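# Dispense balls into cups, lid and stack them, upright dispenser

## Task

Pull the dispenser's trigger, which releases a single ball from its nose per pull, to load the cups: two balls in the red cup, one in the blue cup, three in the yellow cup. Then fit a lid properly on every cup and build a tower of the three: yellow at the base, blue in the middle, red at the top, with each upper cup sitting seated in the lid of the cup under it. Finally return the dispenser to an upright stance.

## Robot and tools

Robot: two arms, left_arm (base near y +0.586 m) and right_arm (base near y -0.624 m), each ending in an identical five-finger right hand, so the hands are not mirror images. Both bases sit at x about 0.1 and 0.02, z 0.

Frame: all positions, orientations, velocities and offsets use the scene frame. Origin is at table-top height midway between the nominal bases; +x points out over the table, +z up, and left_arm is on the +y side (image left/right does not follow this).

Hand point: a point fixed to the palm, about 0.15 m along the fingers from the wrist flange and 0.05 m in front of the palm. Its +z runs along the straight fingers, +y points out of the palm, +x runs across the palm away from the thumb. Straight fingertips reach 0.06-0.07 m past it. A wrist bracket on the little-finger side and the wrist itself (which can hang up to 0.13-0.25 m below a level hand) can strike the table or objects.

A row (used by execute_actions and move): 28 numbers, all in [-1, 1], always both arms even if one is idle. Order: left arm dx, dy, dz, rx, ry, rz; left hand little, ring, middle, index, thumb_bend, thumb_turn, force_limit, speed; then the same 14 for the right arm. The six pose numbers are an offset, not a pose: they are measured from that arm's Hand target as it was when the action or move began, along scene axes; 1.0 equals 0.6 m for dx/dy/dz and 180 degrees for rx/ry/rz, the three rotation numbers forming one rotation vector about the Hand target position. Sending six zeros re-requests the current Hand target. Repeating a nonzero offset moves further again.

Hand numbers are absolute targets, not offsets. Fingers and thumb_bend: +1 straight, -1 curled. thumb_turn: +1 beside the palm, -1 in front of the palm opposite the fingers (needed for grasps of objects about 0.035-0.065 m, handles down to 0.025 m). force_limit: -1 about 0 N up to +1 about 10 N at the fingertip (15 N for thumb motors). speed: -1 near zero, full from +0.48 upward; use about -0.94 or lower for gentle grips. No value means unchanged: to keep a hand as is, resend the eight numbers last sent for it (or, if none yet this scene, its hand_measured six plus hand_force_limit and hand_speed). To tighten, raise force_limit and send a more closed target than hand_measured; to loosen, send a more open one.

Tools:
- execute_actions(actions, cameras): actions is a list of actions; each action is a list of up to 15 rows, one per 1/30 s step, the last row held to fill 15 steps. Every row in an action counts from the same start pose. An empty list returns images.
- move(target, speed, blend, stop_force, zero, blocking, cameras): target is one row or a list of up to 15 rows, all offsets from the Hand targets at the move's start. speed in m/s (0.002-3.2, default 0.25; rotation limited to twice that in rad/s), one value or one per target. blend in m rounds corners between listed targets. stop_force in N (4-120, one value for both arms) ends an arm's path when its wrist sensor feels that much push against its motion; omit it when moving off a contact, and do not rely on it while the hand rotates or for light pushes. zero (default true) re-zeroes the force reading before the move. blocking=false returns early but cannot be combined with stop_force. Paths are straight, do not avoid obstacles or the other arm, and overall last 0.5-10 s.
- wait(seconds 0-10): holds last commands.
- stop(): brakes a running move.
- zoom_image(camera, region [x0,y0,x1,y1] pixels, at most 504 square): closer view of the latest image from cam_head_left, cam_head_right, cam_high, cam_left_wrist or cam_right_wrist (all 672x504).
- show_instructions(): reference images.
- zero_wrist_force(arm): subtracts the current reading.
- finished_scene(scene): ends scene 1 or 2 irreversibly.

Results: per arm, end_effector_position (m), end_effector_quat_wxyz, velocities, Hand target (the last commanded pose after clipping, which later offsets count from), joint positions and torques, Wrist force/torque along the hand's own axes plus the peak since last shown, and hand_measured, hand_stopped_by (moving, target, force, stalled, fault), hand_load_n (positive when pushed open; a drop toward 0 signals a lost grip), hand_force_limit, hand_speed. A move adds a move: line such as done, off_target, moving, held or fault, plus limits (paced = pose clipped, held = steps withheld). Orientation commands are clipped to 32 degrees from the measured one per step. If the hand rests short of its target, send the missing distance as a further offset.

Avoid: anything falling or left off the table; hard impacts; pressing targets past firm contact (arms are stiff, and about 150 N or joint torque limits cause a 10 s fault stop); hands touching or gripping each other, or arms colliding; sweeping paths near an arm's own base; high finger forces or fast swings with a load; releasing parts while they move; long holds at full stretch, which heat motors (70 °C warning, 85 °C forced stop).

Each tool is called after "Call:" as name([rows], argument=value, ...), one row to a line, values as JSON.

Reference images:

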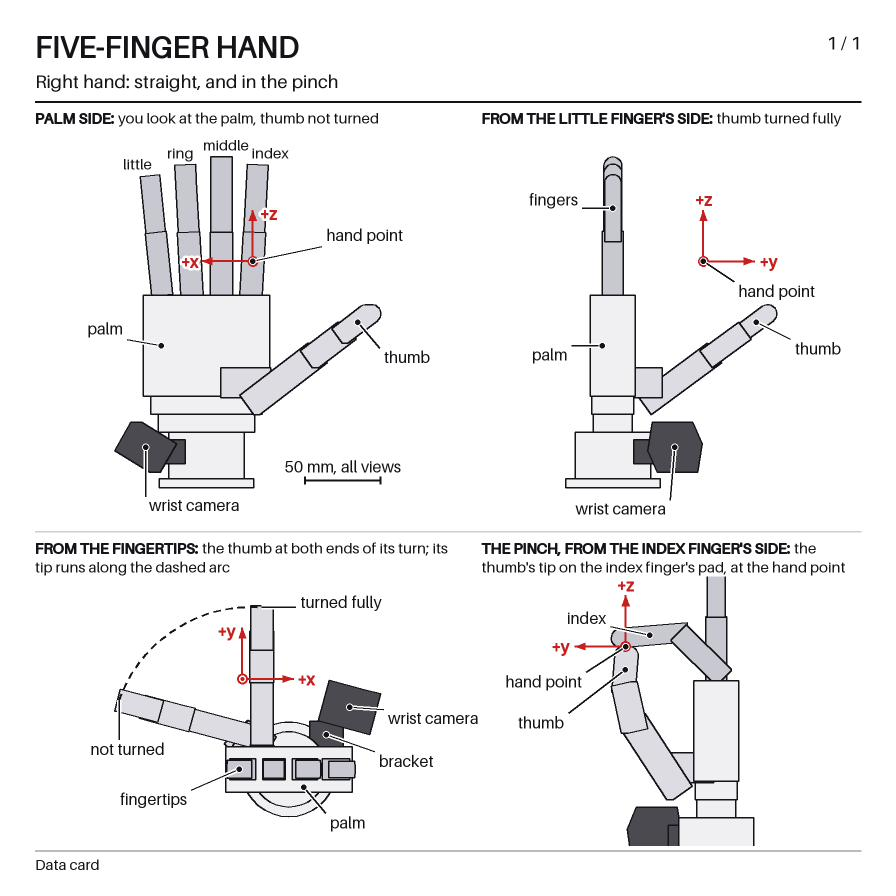

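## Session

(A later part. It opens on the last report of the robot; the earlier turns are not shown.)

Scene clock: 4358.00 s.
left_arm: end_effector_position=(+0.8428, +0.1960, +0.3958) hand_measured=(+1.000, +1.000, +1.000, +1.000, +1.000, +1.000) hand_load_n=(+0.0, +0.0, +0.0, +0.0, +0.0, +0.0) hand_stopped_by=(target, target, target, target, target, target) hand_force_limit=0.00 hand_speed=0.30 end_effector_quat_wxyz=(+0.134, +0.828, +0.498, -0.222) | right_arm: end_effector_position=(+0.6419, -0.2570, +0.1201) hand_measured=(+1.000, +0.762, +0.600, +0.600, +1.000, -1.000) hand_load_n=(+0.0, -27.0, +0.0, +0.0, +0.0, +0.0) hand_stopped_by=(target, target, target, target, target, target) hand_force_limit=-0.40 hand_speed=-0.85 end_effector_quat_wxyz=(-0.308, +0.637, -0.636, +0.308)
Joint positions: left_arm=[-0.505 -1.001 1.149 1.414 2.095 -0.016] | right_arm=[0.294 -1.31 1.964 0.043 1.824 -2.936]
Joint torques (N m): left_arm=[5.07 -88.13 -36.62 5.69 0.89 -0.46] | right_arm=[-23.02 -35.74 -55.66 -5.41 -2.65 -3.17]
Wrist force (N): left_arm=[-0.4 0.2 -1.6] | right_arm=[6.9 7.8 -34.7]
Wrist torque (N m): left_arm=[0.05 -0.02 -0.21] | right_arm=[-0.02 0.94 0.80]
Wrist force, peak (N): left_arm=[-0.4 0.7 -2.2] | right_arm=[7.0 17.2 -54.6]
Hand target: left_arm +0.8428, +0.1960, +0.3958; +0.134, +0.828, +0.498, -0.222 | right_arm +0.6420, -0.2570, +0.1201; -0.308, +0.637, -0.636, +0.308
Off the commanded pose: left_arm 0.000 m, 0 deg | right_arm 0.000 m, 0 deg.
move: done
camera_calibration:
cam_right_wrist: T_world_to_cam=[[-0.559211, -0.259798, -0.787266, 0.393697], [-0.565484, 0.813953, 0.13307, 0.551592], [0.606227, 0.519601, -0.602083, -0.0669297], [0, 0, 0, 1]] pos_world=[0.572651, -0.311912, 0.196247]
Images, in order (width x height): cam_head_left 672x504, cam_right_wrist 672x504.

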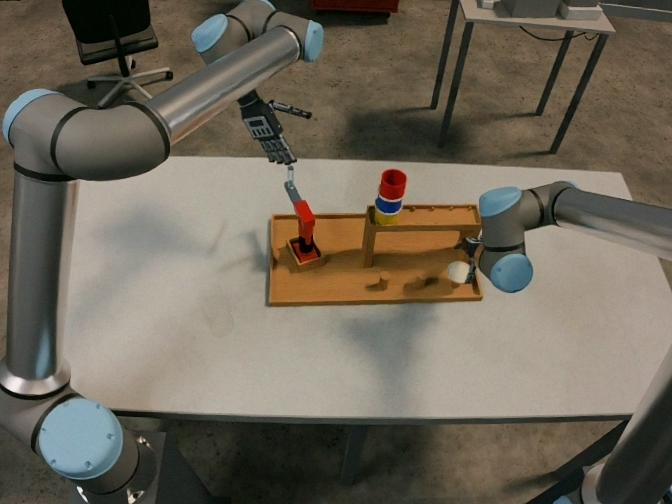

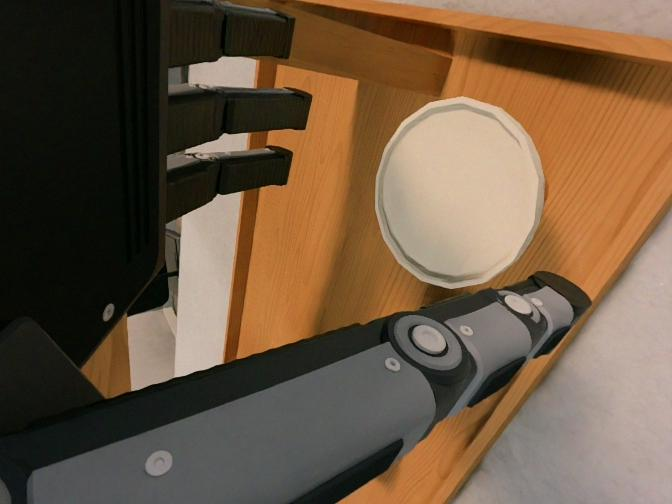

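Call:
move(target=[0,0,0,0,0,0,1,1,1,1,1,1,0,0.3,-0.05,0,0,0,0,0,1,1,0.6,0.6,1,-1,-0.4,-0.85], speed=0.08, cameras=["cam_right_wrist","cam_head_left","cam_high","cam_left_wrist"])

Scene clock: 4365.37 s.
left_arm: end_effector_position=(+0.8428, +0.1960, +0.3958) hand_measured=(+1.000, +1.000, +1.000, +1.000, +1.000, +1.000) hand_load_n=(+0.0, +0.0, -0.5, +0.0, -0.5, +0.0) hand_stopped_by=(target, target, target, target, target, target) hand_force_limit=0.00 hand_speed=0.30 end_effector_quat_wxyz=(+0.134, +0.828, +0.498, -0.222) | right_arm: end_effector_position=(+0.6120, -0.2570, +0.1201) hand_measured=(+1.000, +0.764, +0.600, +0.600, +1.000, -1.000) hand_load_n=(+0.0, +0.0, +0.0, -0.5, +0.0, +0.0) hand_stopped_by=(target, target, target, target, target, target) hand_force_limit=-0.40 hand_speed=-0.85 end_effector_quat_wxyz=(-0.308, +0.637, -0.636, +0.308)
Joint positions: left_arm=[-0.505 -1.001 1.149 1.414 2.095 -0.016] | right_arm=[0.313 -1.344 2.01 0.034 1.839 -2.923]
Joint torques (N m): left_arm=[3.23 -86.36 -37.17 5.45 0.97 -0.42] | right_arm=[11.19 -62.95 -25.4 -1.73 2.72 2.55]
Wrist force (N): left_arm=[-0.5 0.6 -1.8] | right_arm=[4.5 -4.8 1.3]
Wrist torque (N m): left_arm=[0.11 0.00 -0.21] | right_arm=[-0.91 -0.59 -0.06]
Wrist force, peak (N): left_arm=[-0.4 0.8 -2.2] | right_arm=[7.5 8.5 -35.1]
Hand target: left_arm +0.8428, +0.1960, +0.3958; +0.134, +0.828, +0.498, -0.222 | right_arm +0.6120, -0.2570, +0.1201; -0.308, +0.637, -0.636, +0.308
Off the commanded pose: left_arm 0.000 m, 0 deg | right_arm 0.000 m, 0 deg.
move: done
camera_calibration:
cam_left_wrist: T_world_to_cam=[[0.949539, -0.288619, -0.12278, -0.695639], [-0.0398126, -0.499199, 0.865572, -0.209279], [-0.311112, -0.817006, -0.4855, 0.729194], [0, 0, 0, 1]] pos_world=[0.879066, 0.29051, 0.449759]
cam_right_wrist: T_world_to_cam=[[-0.559211, -0.259798, -0.787266, 0.376977], [-0.565484, 0.813953, 0.13307, 0.534684], [0.606227, 0.519601, -0.602083, -0.0488035], [0, 0, 0, 1]] pos_world=[0.542751, -0.311912, 0.196247]
Images, in order (width x height): cam_head_left 672x504, cam_high 672x504, cam_left_wrist 672x504, cam_right_wrist 672x504.

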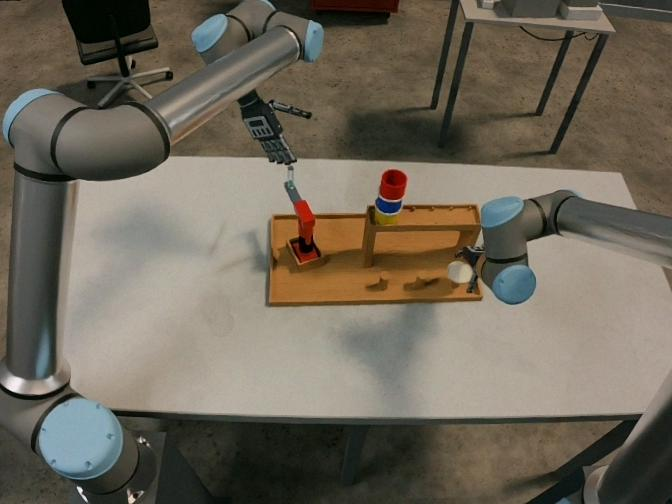

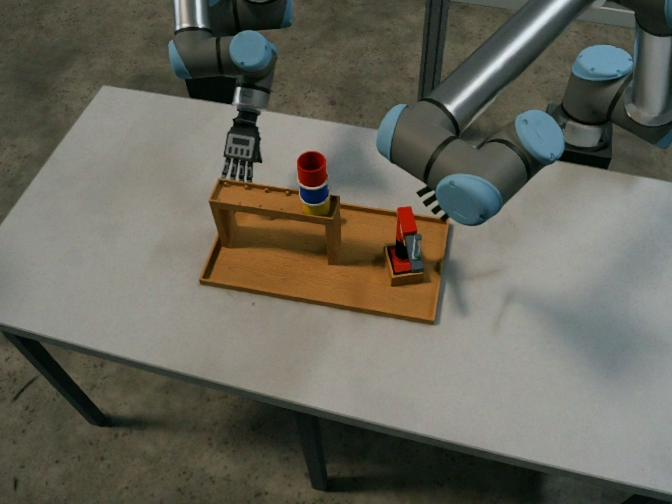

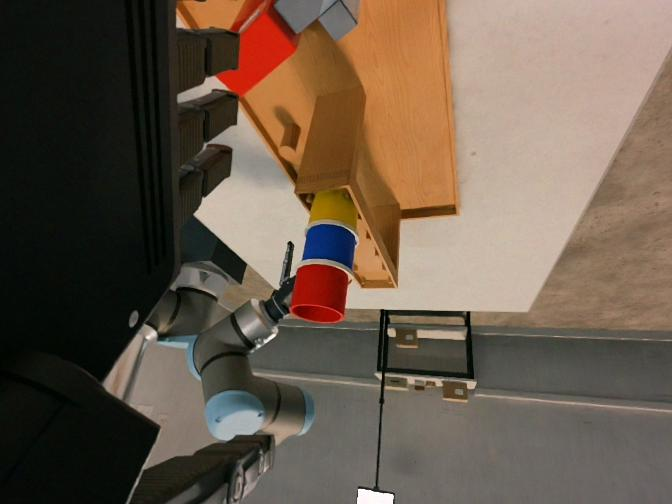

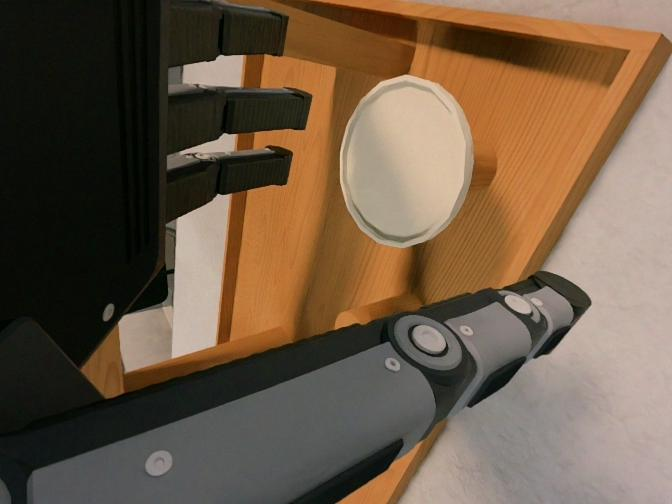

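Call:
move([
  [0,0,0,0,0,0,1,1,1,1,1,1,0,0.3,0,0,0,0,0,0,-0.95,-0.95,0.6,0.6,1,-1,-0.4,-0.3],
  [0,0,0,0,0,0,1,1,1,1,1,1,0,0.3,0.04,0,0,0,0,0,-0.95,-0.95,0.6,0.6,1,-1,-0.4,-0.3],
], speed=0.04, cameras=["cam_right_wrist","cam_head_left"])

Scene clock: 4383.57 s.
left_arm: end_effector_position=(+0.8428, +0.1960, +0.3958) hand_measured=(+1.000, +1.000, +1.000, +1.000, +1.000, +1.000) hand_load_n=(+0.0, +0.0, +0.0, +0.0, +0.0, -0.5) hand_stopped_by=(target, target, target, target, target, target) hand_force_limit=0.00 hand_speed=0.30 end_effector_quat_wxyz=(+0.134, +0.828, +0.498, -0.222) | right_arm: end_effector_position=(+0.6359, -0.2570, +0.1201) hand_measured=(-0.950, -0.950, +0.600, +0.600, +1.000, -1.000) hand_load_n=(+0.0, +0.0, +0.0, +0.0, +0.0, +0.0) hand_stopped_by=(target, target, target, target, target, target) hand_force_limit=-0.40 hand_speed=-0.30 end_effector_quat_wxyz=(-0.308, +0.637, -0.636, +0.308)
Joint positions: left_arm=[-0.505 -1.001 1.149 1.414 2.095 -0.016] | right_arm=[0.298 -1.317 1.973 0.041 1.827 -2.933]
Joint torques (N m): left_arm=[6.28 -87.45 -36.84 5.39 1 -0.44] | right_arm=[-10.53 -43.79 -42.03 3.87 -2.38 -3.56]
Wrist force (N): left_arm=[-0.5 0.2 -2.0] | right_arm=[4.3 -4.5 0.9]
Wrist torque (N m): left_arm=[0.06 0.00 -0.22] | right_arm=[-0.81 -0.56 0.16]
Wrist force, peak (N): left_arm=[-1.0 0.7 -2.0] | right_arm=[5.0 -4.8 1.2]
Hand target: left_arm +0.8428, +0.1960, +0.3958; +0.134, +0.828, +0.498, -0.222 | right_arm +0.6360, -0.2570, +0.1201; -0.308, +0.637, -0.636, +0.308
Off the commanded pose: left_arm 0.000 m, 0 deg | right_arm 0.000 m, 0 deg.
move: done
camera_calibration:
cam_right_wrist: T_world_to_cam=[[-0.559211, -0.259798, -0.787266, 0.390342], [-0.565484, 0.813953, 0.13307, 0.548199], [0.606227, 0.519601, -0.602083, -0.0632923], [0, 0, 0, 1]] pos_world=[0.566651, -0.311912, 0.196247]
Images, in order (width x height): cam_head_left 672x504, cam_right_wrist 672x504.

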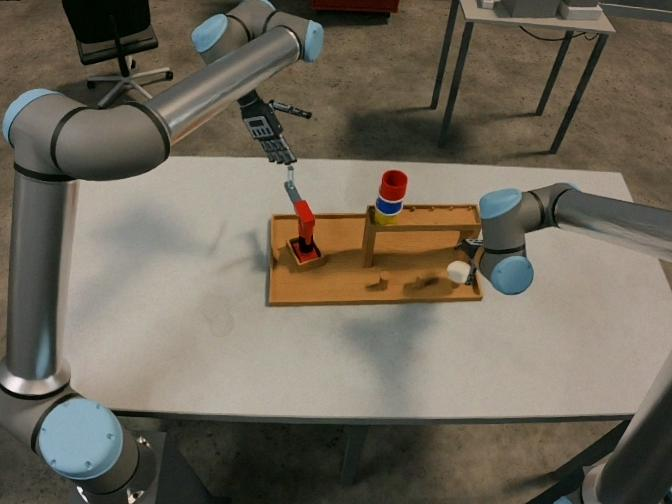

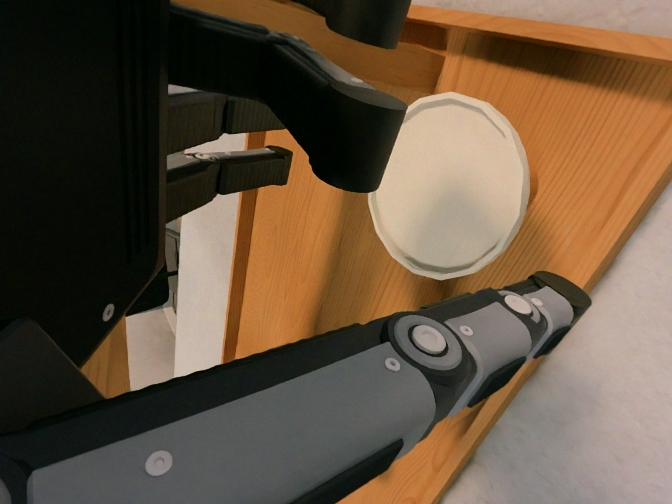

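Call:
move([
  [0,0,0,0,0,0,1,1,1,1,1,1,0,0.3,0.02,0,0,0,0,0,-0.95,-0.95,0.6,0.6,1,-1,-0.4,-0.3],
  [0,0,0,0,0,0,1,1,1,1,1,1,0,0.3,0.02,0,-0.0835,0,0,0,-0.95,-0.95,0.6,0.6,1,-1,-0.4,-0.3],
], speed=0.04, stop_force=5, cameras=["cam_right_wrist","cam_head_left"])

Scene clock: 4394.87 s.
left_arm: end_effector_position=(+0.8428, +0.1960, +0.3958) hand_measured=(+1.000, +1.000, +1.000, +1.000, +1.000, +1.000) hand_load_n=(+0.0, +0.0, +0.0, +0.0, +0.0, +0.0) hand_stopped_by=(target, target, target, target, target, target) hand_force_limit=0.00 hand_speed=0.30 end_effector_quat_wxyz=(+0.134, +0.828, +0.498, -0.222) | right_arm: end_effector_position=(+0.6480, -0.2570, +0.0700) hand_measured=(-0.950, -0.950, +0.600, +0.600, +1.000, -1.000) hand_load_n=(+0.0, +0.0, +0.0, +0.0, +0.0, +0.0) hand_stopped_by=(target, target, target, target, target, target) hand_force_limit=-0.40 hand_speed=-0.30 end_effector_quat_wxyz=(-0.308, +0.637, -0.636, +0.308)
Joint positions: left_arm=[-0.505 -1.001 1.149 1.414 2.095 -0.016] | right_arm=[0.29 -1.246 1.988 -0.046 1.822 -2.938]
Joint torques (N m): left_arm=[5.47 -88.78 -37.04 5.13 0.88 -0.2] | right_arm=[-12.81 -48.68 -23.6 -1.7 -2.38 -3.32]
Wrist force (N): left_arm=[-0.3 0.7 -1.8] | right_arm=[4.3 -4.7 0.7]
Wrist torque (N m): left_arm=[0.13 -0.03 -0.19] | right_arm=[-0.86 -0.52 0.20]
Wrist force, peak (N): left_arm=[-0.8 0.5 -2.2] | right_arm=[5.0 -5.3 0.6]
Hand target: left_arm +0.8428, +0.1960, +0.3958; +0.134, +0.828, +0.498, -0.222 | right_arm +0.6480, -0.2570, +0.0700; -0.308, +0.637, -0.636, +0.308
Off the commanded pose: left_arm 0.000 m, 0 deg | right_arm 0.000 m, 0 deg.
move: done
camera_calibration:
cam_right_wrist: T_world_to_cam=[[-0.559211, -0.259798, -0.787266, 0.357666], [-0.565484, 0.813953, 0.13307, 0.561709], [0.606227, 0.519601, -0.602083, -0.100792], [0, 0, 0, 1]] pos_world=[0.578751, -0.311912, 0.146147]
Images, in order (width x height): cam_head_left 672x504, cam_right_wrist 672x504.

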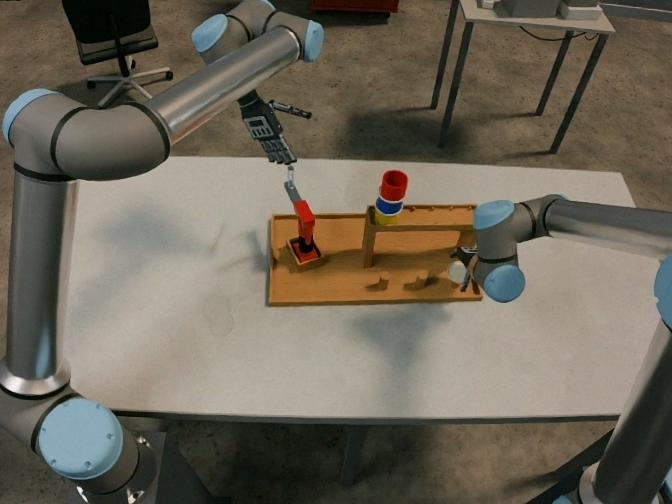

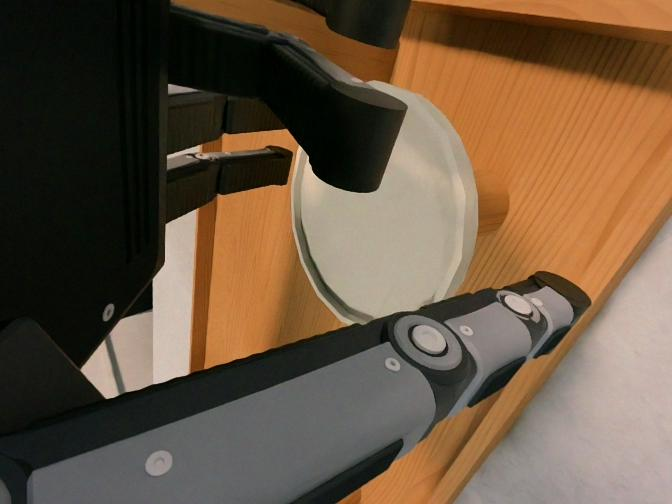

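Call:
execute_actions([
  [[0,0,0,0,0,0,1,1,1,1,1,1,0,0.3,0,0,0,0,0,0,-0.95,-0.95,0.2,0.2,0.6,-1,-0.5,-0.9]],
  [[0,0,0,0,0,0,1,1,1,1,1,1,0,0.3,0,0,0,0,0,0,-0.95,-0.95,0.2,0.2,0.6,-1,-0.5,-0.9]],
  [[0,0,0,0,0,0,1,1,1,1,1,1,0,0.3,0,0,0,0,0,0,-0.95,-0.95,0.2,0.2,0.6,-1,-0.5,-0.9]],
  [[0,0,0,0,0,0,1,1,1,1,1,1,0,0.3,0,0,0,0,0,0,-0.95,-0.95,0.2,0.2,0.6,-1,-0.5,-0.9]],
  [[0,0,0,0,0,0,1,1,1,1,1,1,0,0.3,0,0,0,0,0,0,-0.95,-0.95,0.2,0.2,0.6,-1,-0.5,-0.9]],
], cameras=["cam_right_wrist"])

Call:
wait(seconds=1.5, cameras=["cam_right_wrist"])

Scene clock: 4403.33 s.
left_arm: end_effector_position=(+0.8428, +0.1960, +0.3958) hand_measured=(+1.000, +1.000, +1.000, +1.000, +1.000, +1.000) hand_load_n=(+0.0, +0.0, +0.0, +0.0, +0.0, +0.0) hand_stopped_by=(target, target, target, target, target, target) hand_force_limit=0.00 hand_speed=0.30 end_effector_quat_wxyz=(+0.134, +0.828, +0.498, -0.222) | right_arm: end_effector_position=(+0.6480, -0.2570, +0.0700) hand_measured=(-0.950, -0.950, +0.266, +0.258, +0.832, -1.000) hand_load_n=(+0.0, +0.0, +2.0, +4.0, +6.5, +0.0) hand_stopped_by=(target, target, force, force, force, target) hand_force_limit=-0.50 hand_speed=-0.90 end_effector_quat_wxyz=(-0.308, +0.637, -0.636, +0.308)
Joint positions: left_arm=[-0.505 -1.001 1.149 1.414 2.095 -0.016] | right_arm=[0.29 -1.246 1.988 -0.046 1.822 -2.938]
Joint torques (N m): left_arm=[6.06 -87.36 -36.5 5.13 0.93 0.07] | right_arm=[3.98 -47.65 -23.53 -0.68 -1.46 -3.74]
Wrist force (N): left_arm=[-0.5 0.7 -2.1] | right_arm=[4.7 -6.1 -0.3]
Wrist torque (N m): left_arm=[0.15 0.01 -0.20] | right_arm=[-0.93 -0.58 0.20]
Wrist force, peak (N): left_arm=[-0.5 0.7 -2.2] | right_arm=[4.8 -6.1 -0.2]
Hand target: left_arm +0.8428, +0.1960, +0.3958; +0.134, +0.828, +0.498, -0.222 | right_arm +0.6480, -0.2570, +0.0700; -0.308, +0.637, -0.636, +0.308
Off the commanded pose: left_arm 0.000 m, 0 deg | right_arm 0.000 m, 0 deg.
camera_calibration:
cam_right_wrist: T_world_to_cam=[[-0.559211, -0.259798, -0.787266, 0.357666], [-0.565484, 0.813953, 0.13307, 0.561709], [0.606227, 0.519601, -0.602083, -0.100792], [0, 0, 0, 1]] pos_world=[0.578751, -0.311912, 0.146147]
Images, in order (width x height): cam_right_wrist 672x504.

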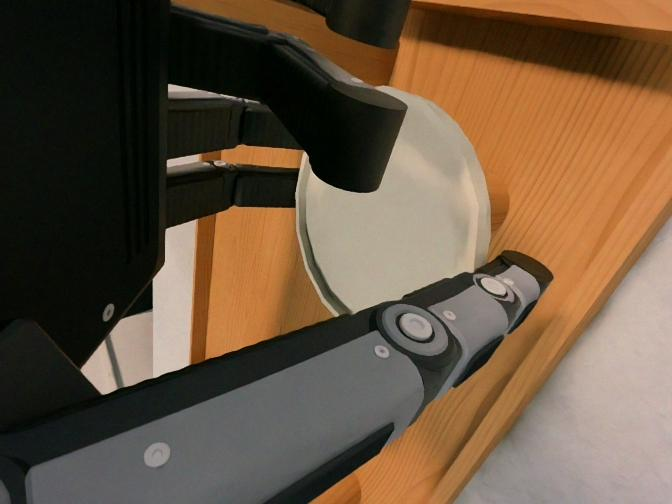

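Scene clock: 4404.83 s.
left_arm: end_effector_position=(+0.8428, +0.1960, +0.3958) hand_measured=(+1.000, +1.000, +1.000, +1.000, +1.000, +1.000) hand_load_n=(+0.5, +0.0, +0.0, +0.0, +0.0, +0.0) hand_stopped_by=(target, target, target, target, target, target) hand_force_limit=0.00 hand_speed=0.30 end_effector_quat_wxyz=(+0.134, +0.828, +0.498, -0.222) | right_arm: end_effector_position=(+0.6480, -0.2570, +0.0700) hand_measured=(-0.950, -0.950, +0.266, +0.258, +0.832, -1.000) hand_load_n=(+0.5, +0.0, +1.5, +4.0, +6.5, +0.0) hand_stopped_by=(target, target, force, force, force, target) hand_force_limit=-0.50 hand_speed=-0.90 end_effector_quat_wxyz=(-0.308, +0.637, -0.636, +0.308)
Joint positions: left_arm=[-0.505 -1.001 1.149 1.414 2.095 -0.016] | right_arm=[0.29 -1.246 1.988 -0.046 1.822 -2.938]
Joint torques (N m): left_arm=[5.18 -87.14 -36.86 5.09 0.87 -0.5] | right_arm=[0.85 -49.97 -23.8 -0.13 -0.89 -3.45]
Wrist force (N): left_arm=[-0.4 0.5 -1.8] | right_arm=[4.6 -6.3 0.4]
Wrist torque (N m): left_arm=[0.10 -0.01 -0.20] | right_arm=[-1.01 -0.59 0.19]
Wrist force, peak (N): left_arm=[-0.5 0.8 -2.2] | right_arm=[4.7 -6.3 -0.1]
Hand target: left_arm +0.8428, +0.1960, +0.3958; +0.134, +0.828, +0.498, -0.222 | right_arm +0.6480, -0.2570, +0.0700; -0.308, +0.637, -0.636, +0.308
Off the commanded pose: left_arm 0.000 m, 0 deg | right_arm 0.000 m, 0 deg.
wait: 1.50 s; at rest by 0.17 s
camera_calibration:
cam_right_wrist: T_world_to_cam=[[-0.559211, -0.259798, -0.787266, 0.357666], [-0.565484, 0.813953, 0.13307, 0.561709], [0.606227, 0.519601, -0.602083, -0.100792], [0, 0, 0, 1]] pos_world=[0.578751, -0.311912, 0.146147]
Images, in order (width x height): cam_right_wrist 672x504.

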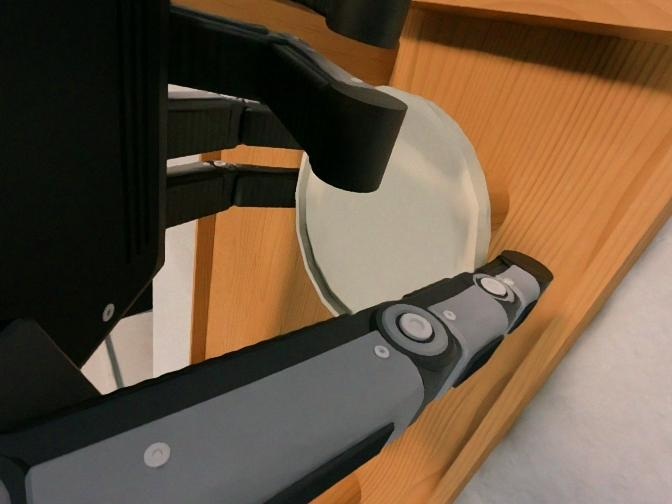

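Call:
move(target=[0,0,0,0,0,0,1,1,1,1,1,1,0,0.3,0,0,0.05,0,0,0,-0.95,-0.95,0.2,0.2,0.6,-1,-0.5,-0.9], speed=0.03, cameras=["cam_right_wrist"])

Call:
move([
  [0,0,0,0,0,0,1,1,1,1,1,1,0,0.3,-0.12,0,0,0,0,0,-0.95,-0.95,0.2,0.2,0.6,-1,-0.5,-0.9],
  [0,0,0,0,0,0,1,1,1,1,1,1,0,0.3,-0.12,0,0.54,0,0,0,-0.95,-0.95,0.2,0.2,0.6,-1,-0.5,-0.9],
  [0,0,0,0,0,0,1,1,1,1,1,1,0,0.3,0.16,0.361,0.54,0,0,0,-0.95,-0.95,0.2,0.2,0.6,-1,-0.5,-0.9],
], speed=0.12, blend=[0.02,0.03,0], cameras=["cam_right_wrist","cam_left_wrist","cam_head_right","cam_high"])

Scene clock: 4414.27 s.
left_arm: end_effector_position=(+0.8428, +0.1960, +0.3958) hand_measured=(+1.000, +1.000, +1.000, +1.000, +1.000, +1.000) hand_load_n=(+0.5, +0.0, +0.0, +0.0, +0.0, +0.0) hand_stopped_by=(target, target, target, target, target, target) hand_force_limit=0.00 hand_speed=0.30 end_effector_quat_wxyz=(+0.134, +0.828, +0.498, -0.222) | right_arm: end_effector_position=(+0.6479, -0.2570, +0.0999) hand_measured=(-0.950, -0.950, +0.266, +0.258, +0.832, -1.000) hand_load_n=(+0.0, +0.0, +1.5, +4.0, +6.5, +0.0) hand_stopped_by=(target, target, force, force, force, target) hand_force_limit=-0.50 hand_speed=-0.90 end_effector_quat_wxyz=(-0.308, +0.637, -0.636, +0.308)
Joint positions: left_arm=[-0.505 -1.001 1.149 1.414 2.095 -0.016] | right_arm=[0.29 -1.28 1.969 0.008 1.822 -2.938]
Joint torques (N m): left_arm=[3.49 -87.6 -37.05 5.08 0.88 -0.21] | right_arm=[2.72 -69.74 -40.61 3.85 0.03 -3.54]
Wrist force (N): left_arm=[-0.5 0.6 -1.9] | right_arm=[4.9 -4.9 1.4]
Wrist torque (N m): left_arm=[0.12 0.00 -0.20] | right_arm=[-0.90 -0.66 0.16]
Wrist force, peak (N): left_arm=[-0.7 0.4 -2.3] | right_arm=[5.0 -6.3 -0.1]
Hand target: left_arm +0.8428, +0.1960, +0.3958; +0.134, +0.828, +0.498, -0.222 | right_arm +0.6480, -0.2570, +0.1000; -0.308, +0.637, -0.636, +0.308
Off the commanded pose: left_arm 0.000 m, 0 deg | right_arm 0.000 m, 0 deg.
move: done
camera_calibration:
cam_right_wrist: T_world_to_cam=[[-0.559211, -0.259798, -0.787266, 0.381206], [-0.565484, 0.813953, 0.13307, 0.55773], [0.606227, 0.519601, -0.602083, -0.0827897], [0, 0, 0, 1]] pos_world=[0.578751, -0.311912, 0.176047]
Images, in order (width x height): cam_right_wrist 672x504.

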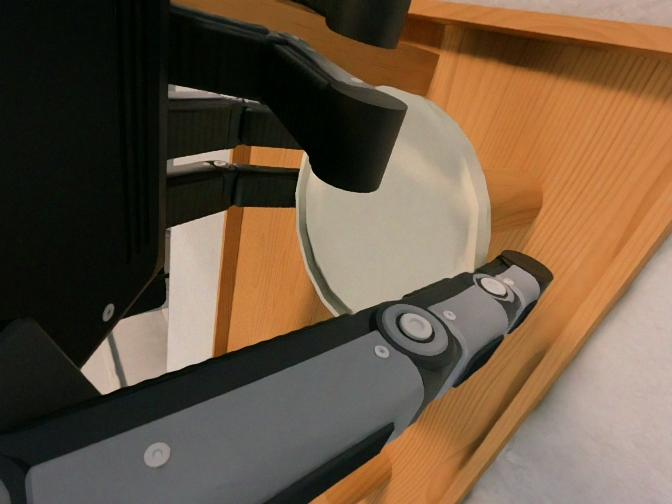

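Scene clock: 4420.37 s.
left_arm: end_effector_position=(+0.8428, +0.1960, +0.3958) hand_measured=(+1.000, +1.000, +1.000, +1.000, +1.000, +1.000) hand_load_n=(+0.0, +0.0, +0.0, +0.0, +0.0, +0.0) hand_stopped_by=(target, target, target, target, target, target) hand_force_limit=0.00 hand_speed=0.30 end_effector_quat_wxyz=(+0.134, +0.828, +0.498, -0.222) | right_arm: end_effector_position=(+0.7439, -0.0404, +0.4240) hand_measured=(-0.950, -0.950, +0.266, +0.258, +0.832, -1.000) hand_load_n=(+0.5, +0.0, +2.0, +4.0, +7.0, +0.0) hand_stopped_by=(target, target, force, force, force, target) hand_force_limit=-0.50 hand_speed=-0.90 end_effector_quat_wxyz=(-0.308, +0.637, -0.636, +0.308)
Joint positions: left_arm=[-0.505 -1.001 1.149 1.414 2.095 -0.016] | right_arm=[0.528 -1.11 1.119 0.743 2 -2.771]
Joint torques (N m): left_arm=[6.17 -87.77 -36.47 5.13 1.06 -0.16] | right_arm=[11.39 -71.31 -50.35 3.88 2.89 2.89]
Wrist force (N): left_arm=[-0.6 0.6 -1.8] | right_arm=[5.0 -4.7 0.8]
Wrist torque (N m): left_arm=[0.11 0.01 -0.21] | right_arm=[-0.76 -0.59 0.06]
Wrist force, peak (N): left_arm=[-0.7 0.8 -2.1] | right_arm=[5.2 -5.5 1.5]
Hand target: left_arm +0.8428, +0.1960, +0.3958; +0.134, +0.828, +0.498, -0.222 | right_arm +0.7440, -0.0404, +0.4240; -0.308, +0.637, -0.636, +0.308
Off the commanded pose: left_arm 0.000 m, 0 deg | right_arm 0.000 m, 0 deg.
move: done
camera_calibration:
cam_left_wrist: T_world_to_cam=[[0.949539, -0.288619, -0.12278, -0.695639], [-0.0398126, -0.499199, 0.865572, -0.209279], [-0.311112, -0.817006, -0.4855, 0.729194], [0, 0, 0, 1]] pos_world=[0.879066, 0.29051, 0.449759]
cam_right_wrist: T_world_to_cam=[[-0.559211, -0.259798, -0.787266, 0.746259], [-0.565484, 0.813953, 0.13307, 0.392529], [0.606227, 0.519601, -0.602083, -0.0583373], [0, 0, 0, 1]] pos_world=[0.674651, -0.0953119, 0.500147]
Images, in order (width x height): cam_head_right 672x504, cam_high 672x504, cam_left_wrist 672x504, cam_right_wrist 672x504.

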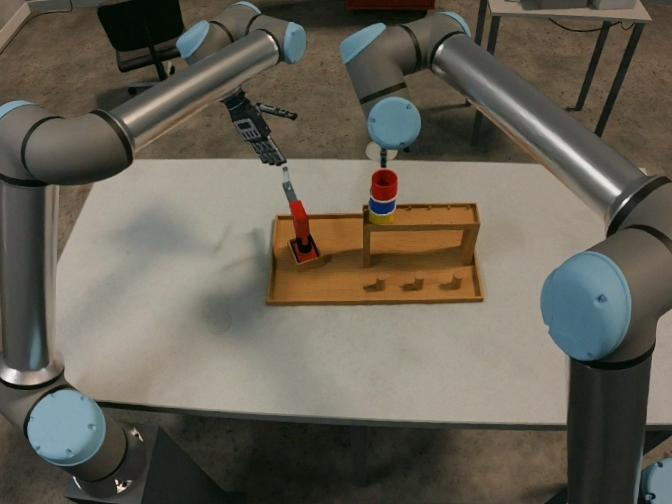

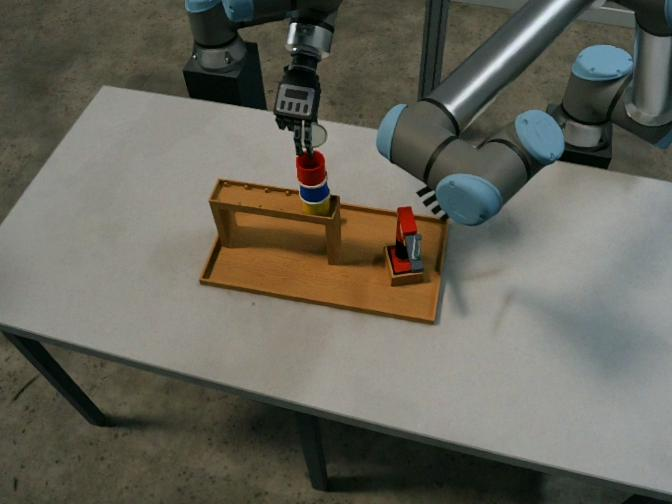

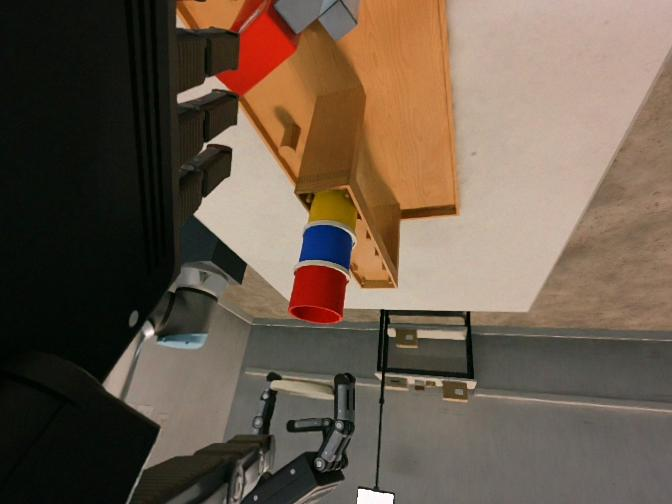

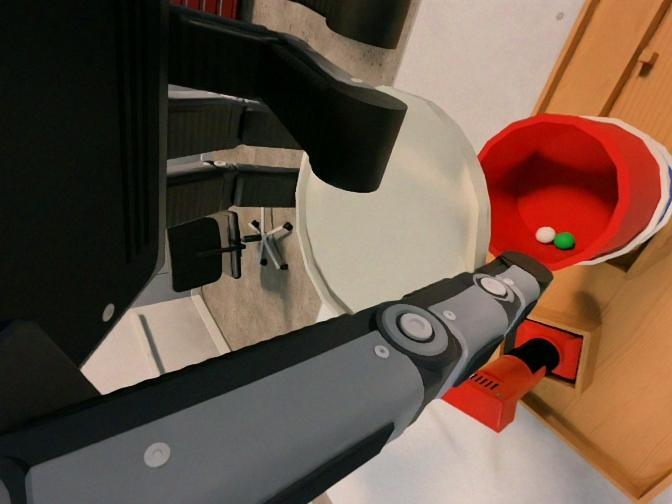

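Call:
move(target=[0,0,0,0,0,0,1,1,1,1,1,1,0,0.3,-0.004,0,-0.1,0,0,0,-0.95,-0.95,0.2,0.2,0.6,-1,-0.5,-0.9], speed=0.06, cameras=["cam_right_wrist","cam_left_wrist","cam_head_right","cam_high"])

Call:
zoom_image(camera="cam_left_wrist", region=[276, 250, 376, 360])

Call:
zoom_image(camera="cam_head_right", region=[360, 150, 410, 215])

Call:
zoom_image(camera="cam_high", region=[285, 130, 340, 200])

Call:
zoom_image(camera="cam_right_wrist", region=[280, 60, 620, 330])

Scene clock: 4429.03 s.
left_arm: end_effector_position=(+0.8428, +0.1960, +0.3958) hand_measured=(+1.000, +1.000, +1.000, +1.000, +1.000, +1.000) hand_load_n=(+0.5, +0.0, +0.0, +0.0, +0.0, +0.0) hand_stopped_by=(target, target, target, target, target, target) hand_force_limit=0.00 hand_speed=0.30 end_effector_quat_wxyz=(+0.134, +0.828, +0.498, -0.222) | right_arm: end_effector_position=(+0.7416, -0.0404, +0.3641) hand_measured=(-0.950, -0.950, +0.266, +0.258, +0.832, -1.000) hand_load_n=(+0.0, +0.0, +2.0, +4.0, +6.5, +0.0) hand_stopped_by=(target, target, force, force, force, target) hand_force_limit=-0.50 hand_speed=-0.90 end_effector_quat_wxyz=(-0.308, +0.637, -0.636, +0.308)
Joint positions: left_arm=[-0.505 -1.001 1.149 1.414 2.095 -0.016] | right_arm=[0.53 -1.106 1.218 0.641 2.002 -2.77]
Joint torques (N m): left_arm=[4.83 -88.42 -36.98 5.47 1.01 -0.52] | right_arm=[11.85 -72.67 -35.94 -1.35 3.59 2.48]
Wrist force (N): left_arm=[-0.4 0.4 -2.0] | right_arm=[5.0 -4.6 0.6]
Wrist torque (N m): left_arm=[0.10 -0.01 -0.20] | right_arm=[-0.76 -0.57 0.06]
Wrist force, peak (N): left_arm=[-0.6 0.5 -2.3] | right_arm=[5.3 -4.9 0.4]
Hand target: left_arm +0.8428, +0.1960, +0.3958; +0.134, +0.828, +0.498, -0.222 | right_arm +0.7416, -0.0404, +0.3640; -0.308, +0.637, -0.636, +0.308
Off the commanded pose: left_arm 0.000 m, 0 deg | right_arm 0.000 m, 0 deg.
move: done
camera_calibration:
cam_left_wrist: T_world_to_cam=[[0.949539, -0.288619, -0.12278, -0.695639], [-0.0398126, -0.499199, 0.865572, -0.209279], [-0.311112, -0.817006, -0.4855, 0.729194], [0, 0, 0, 1]] pos_world=[0.879066, 0.29051, 0.449759]
cam_right_wrist: T_world_to_cam=[[-0.559211, -0.259798, -0.787266, 0.697816], [-0.565484, 0.813953, 0.13307, 0.3992], [0.606227, 0.519601, -0.602083, -0.0930078], [0, 0, 0, 1]] pos_world=[0.672351, -0.0953119, 0.440247]
Images, in order (width x height): cam_head_right 672x504, cam_high 672x504, cam_left_wrist 672x504, cam_right_wrist 672x504.

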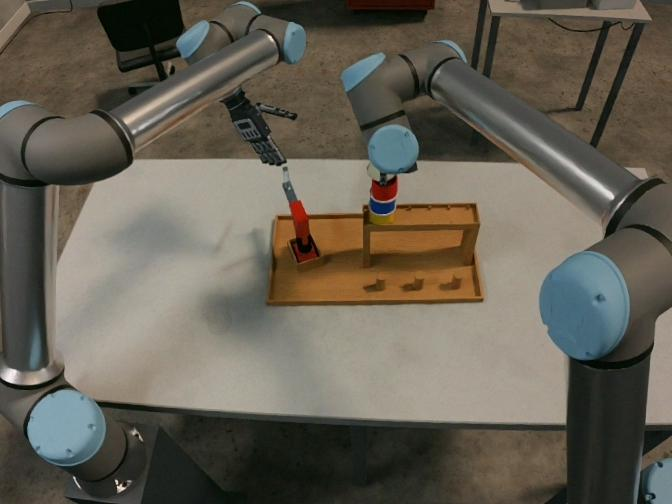

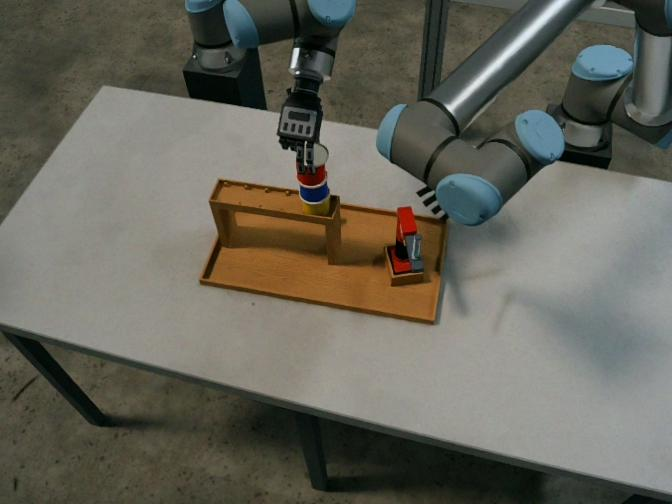

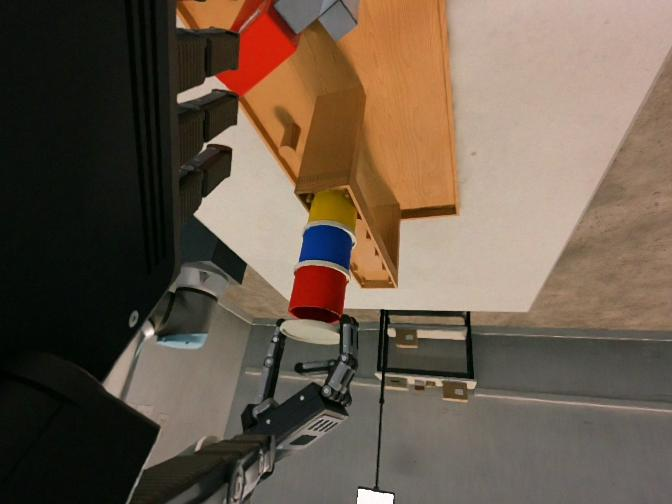

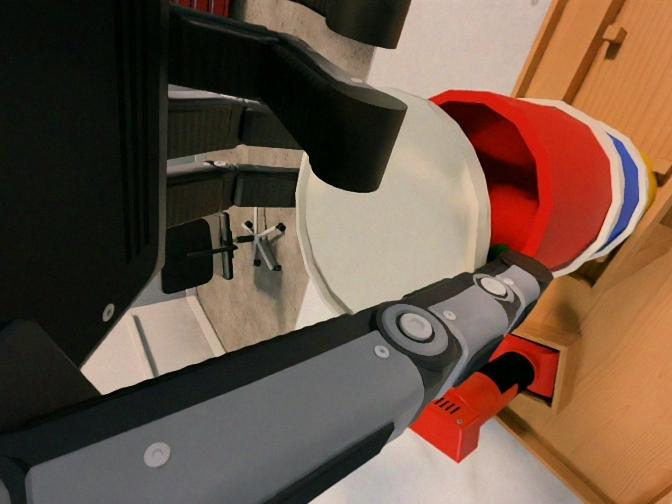

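Scaled by 4.582 from the camera's 672x504 image, which has a finer 960x720 frame.

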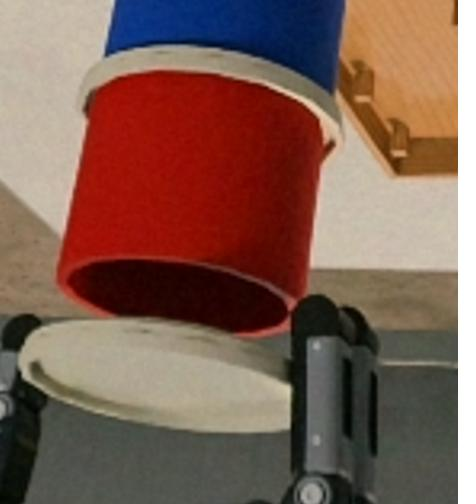

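Scaled by 7.754 from the camera's 672x504 image, which has a finer 960x720 frame.

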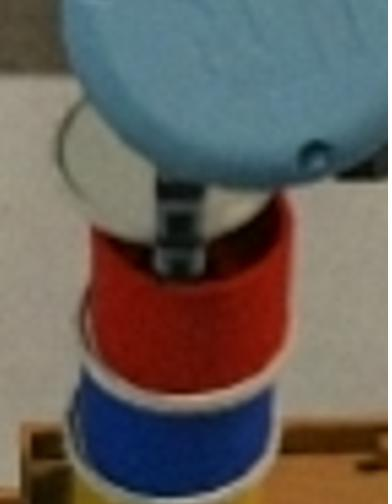

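Scaled by 7.200 from the camera's 672x504 image, which has a finer 960x720 frame.

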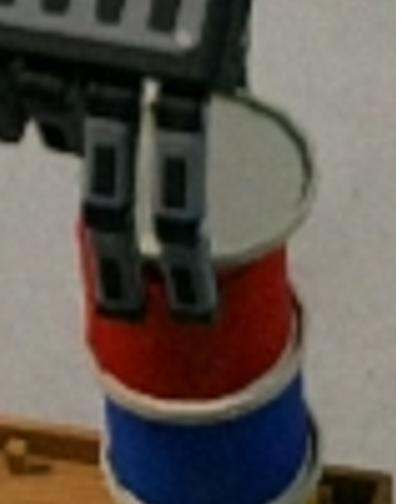

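Scaled by 1.482 from the camera's 672x504 image, which has a finer 960x720 frame.

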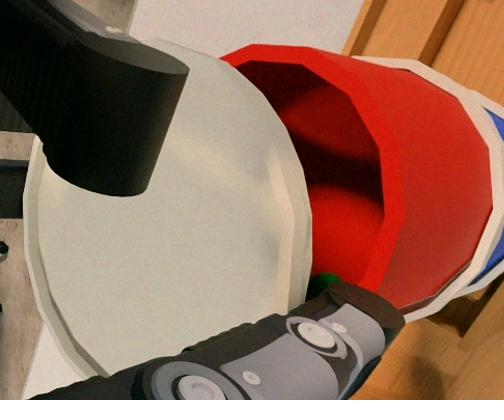

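Call:
move(target=[0,0,0,0,0,0,1,1,1,1,1,1,0,0.3,-0.005,-0.01,0,0,0,0,-0.95,-0.95,0.2,0.2,0.6,-1,-0.5,-0.9], speed=0.04, cameras=["cam_right_wrist","cam_left_wrist","cam_head_right","cam_high","cam_head_left"])

Call:
zoom_image(camera="cam_left_wrist", region=[276, 250, 366, 350])

Call:
zoom_image(camera="cam_head_right", region=[360, 160, 410, 215])

Call:
zoom_image(camera="cam_high", region=[285, 140, 340, 200])

Call:
zoom_image(camera="cam_head_left", region=[365, 160, 415, 215])

Scene clock: 4452.63 s.
left_arm: end_effector_position=(+0.8428, +0.1960, +0.3958) hand_measured=(+1.000, +1.000, +1.000, +1.000, +1.000, +1.000) hand_load_n=(+0.0, +0.0, +0.0, +0.0, -0.5, +0.0) hand_stopped_by=(target, target, target, target, target, target) hand_force_limit=0.00 hand_speed=0.30 end_effector_quat_wxyz=(+0.134, +0.828, +0.498, -0.222) | right_arm: end_effector_position=(+0.7386, -0.0463, +0.3640) hand_measured=(-0.950, -0.950, +0.266, +0.258, +0.832, -1.000) hand_load_n=(+0.0, +0.0, +2.0, +4.0, +6.5, +0.0) hand_stopped_by=(target, target, force, force, force, target) hand_force_limit=-0.50 hand_speed=-0.90 end_effector_quat_wxyz=(-0.308, +0.637, -0.636, +0.308)
Joint positions: left_arm=[-0.505 -1.001 1.149 1.414 2.095 -0.016] | right_arm=[0.526 -1.117 1.235 0.634 1.998 -2.773]
Joint torques (N m): left_arm=[6.38 -86.24 -36.57 5.16 1.16 -0.57] | right_arm=[-14.06 -87.91 -35.68 -0.99 -2.66 -3.82]
Wrist force (N): left_arm=[-0.4 0.6 -1.8] | right_arm=[4.7 -4.4 0.8]
Wrist torque (N m): left_arm=[0.11 -0.01 -0.20] | right_arm=[-0.74 -0.51 0.23]
Wrist force, peak (N): left_arm=[-0.4 0.5 -2.3] | right_arm=[5.4 -4.9 0.8]
Hand target: left_arm +0.8428, +0.1960, +0.3958; +0.134, +0.828, +0.498, -0.222 | right_arm +0.7386, -0.0464, +0.3640; -0.308, +0.637, -0.636, +0.308
Off the commanded pose: left_arm 0.000 m, 0 deg | right_arm 0.000 m, 0 deg.
move: done
camera_calibration:
cam_left_wrist: T_world_to_cam=[[0.949539, -0.288619, -0.12278, -0.695639], [-0.0398126, -0.499199, 0.865572, -0.209279], [-0.311112, -0.817006, -0.4855, 0.729194], [0, 0, 0, 1]] pos_world=[0.879066, 0.29051, 0.449759]
cam_right_wrist: T_world_to_cam=[[-0.559211, -0.259798, -0.787266, 0.694527], [-0.565484, 0.813953, 0.13307, 0.402319], [0.606227, 0.519601, -0.602083, -0.0881836], [0, 0, 0, 1]] pos_world=[0.669351, -0.101212, 0.440147]

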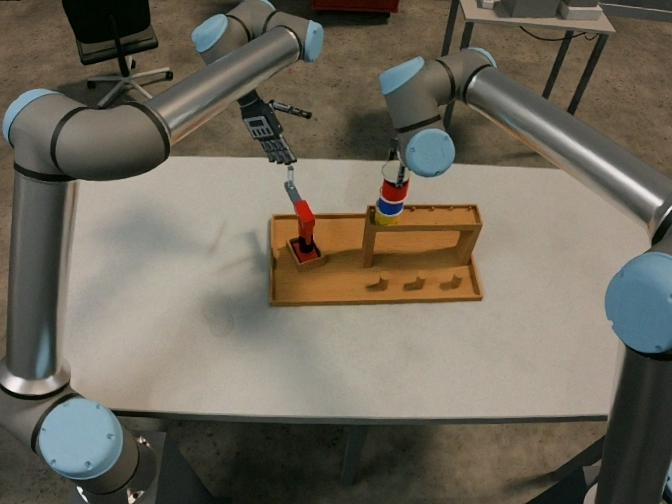

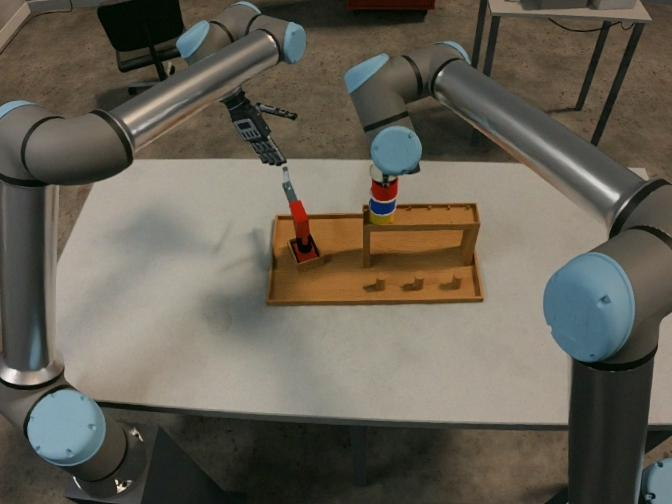

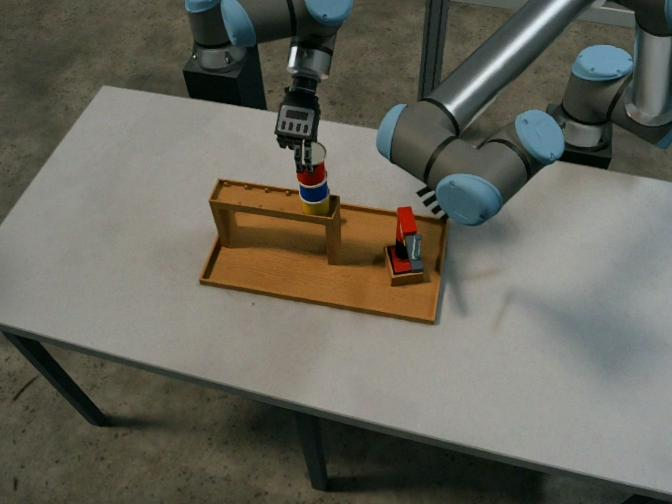

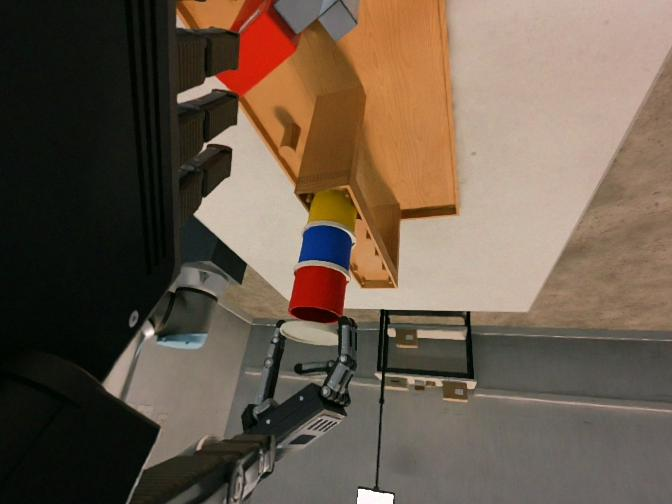

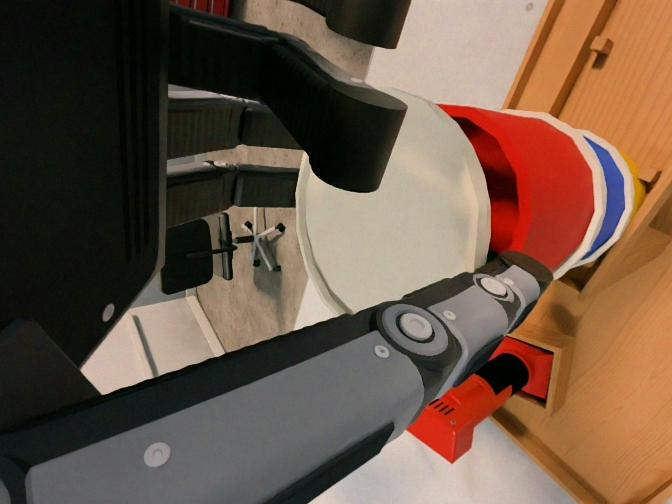

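Scaled by 5.040 from the camera's 672x504 image, which has a finer 960x720 frame.

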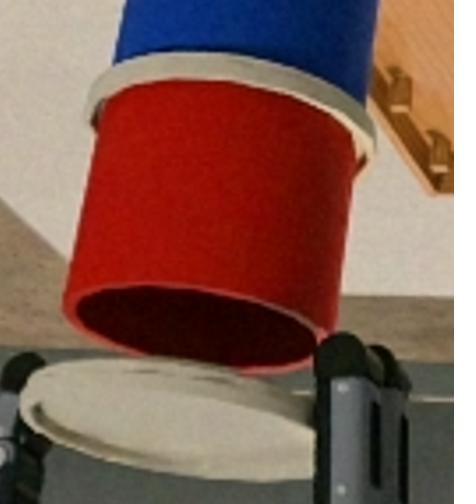

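Scaled by 9.164 from the camera's 672x504 image, which has a finer 960x720 frame.

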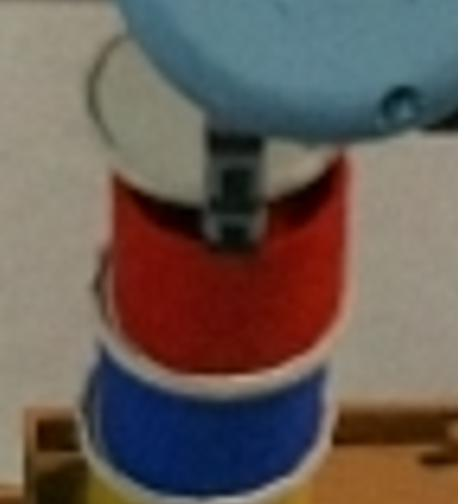

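Scaled by 8.400 from the camera's 672x504 image, which has a finer 960x720 frame.

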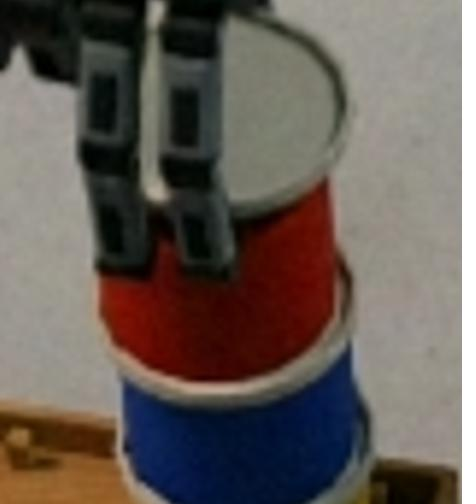

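Scaled by 9.164 from the camera's 672x504 image, which has a finer 960x720 frame.

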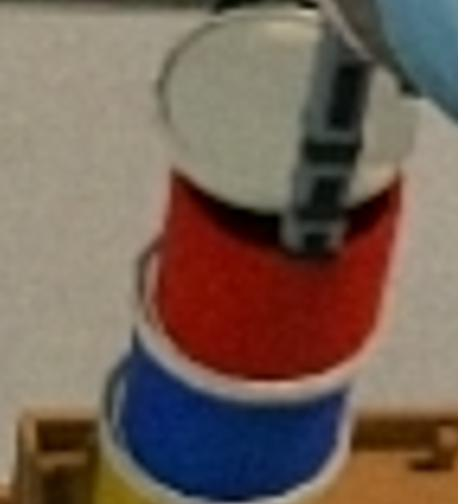

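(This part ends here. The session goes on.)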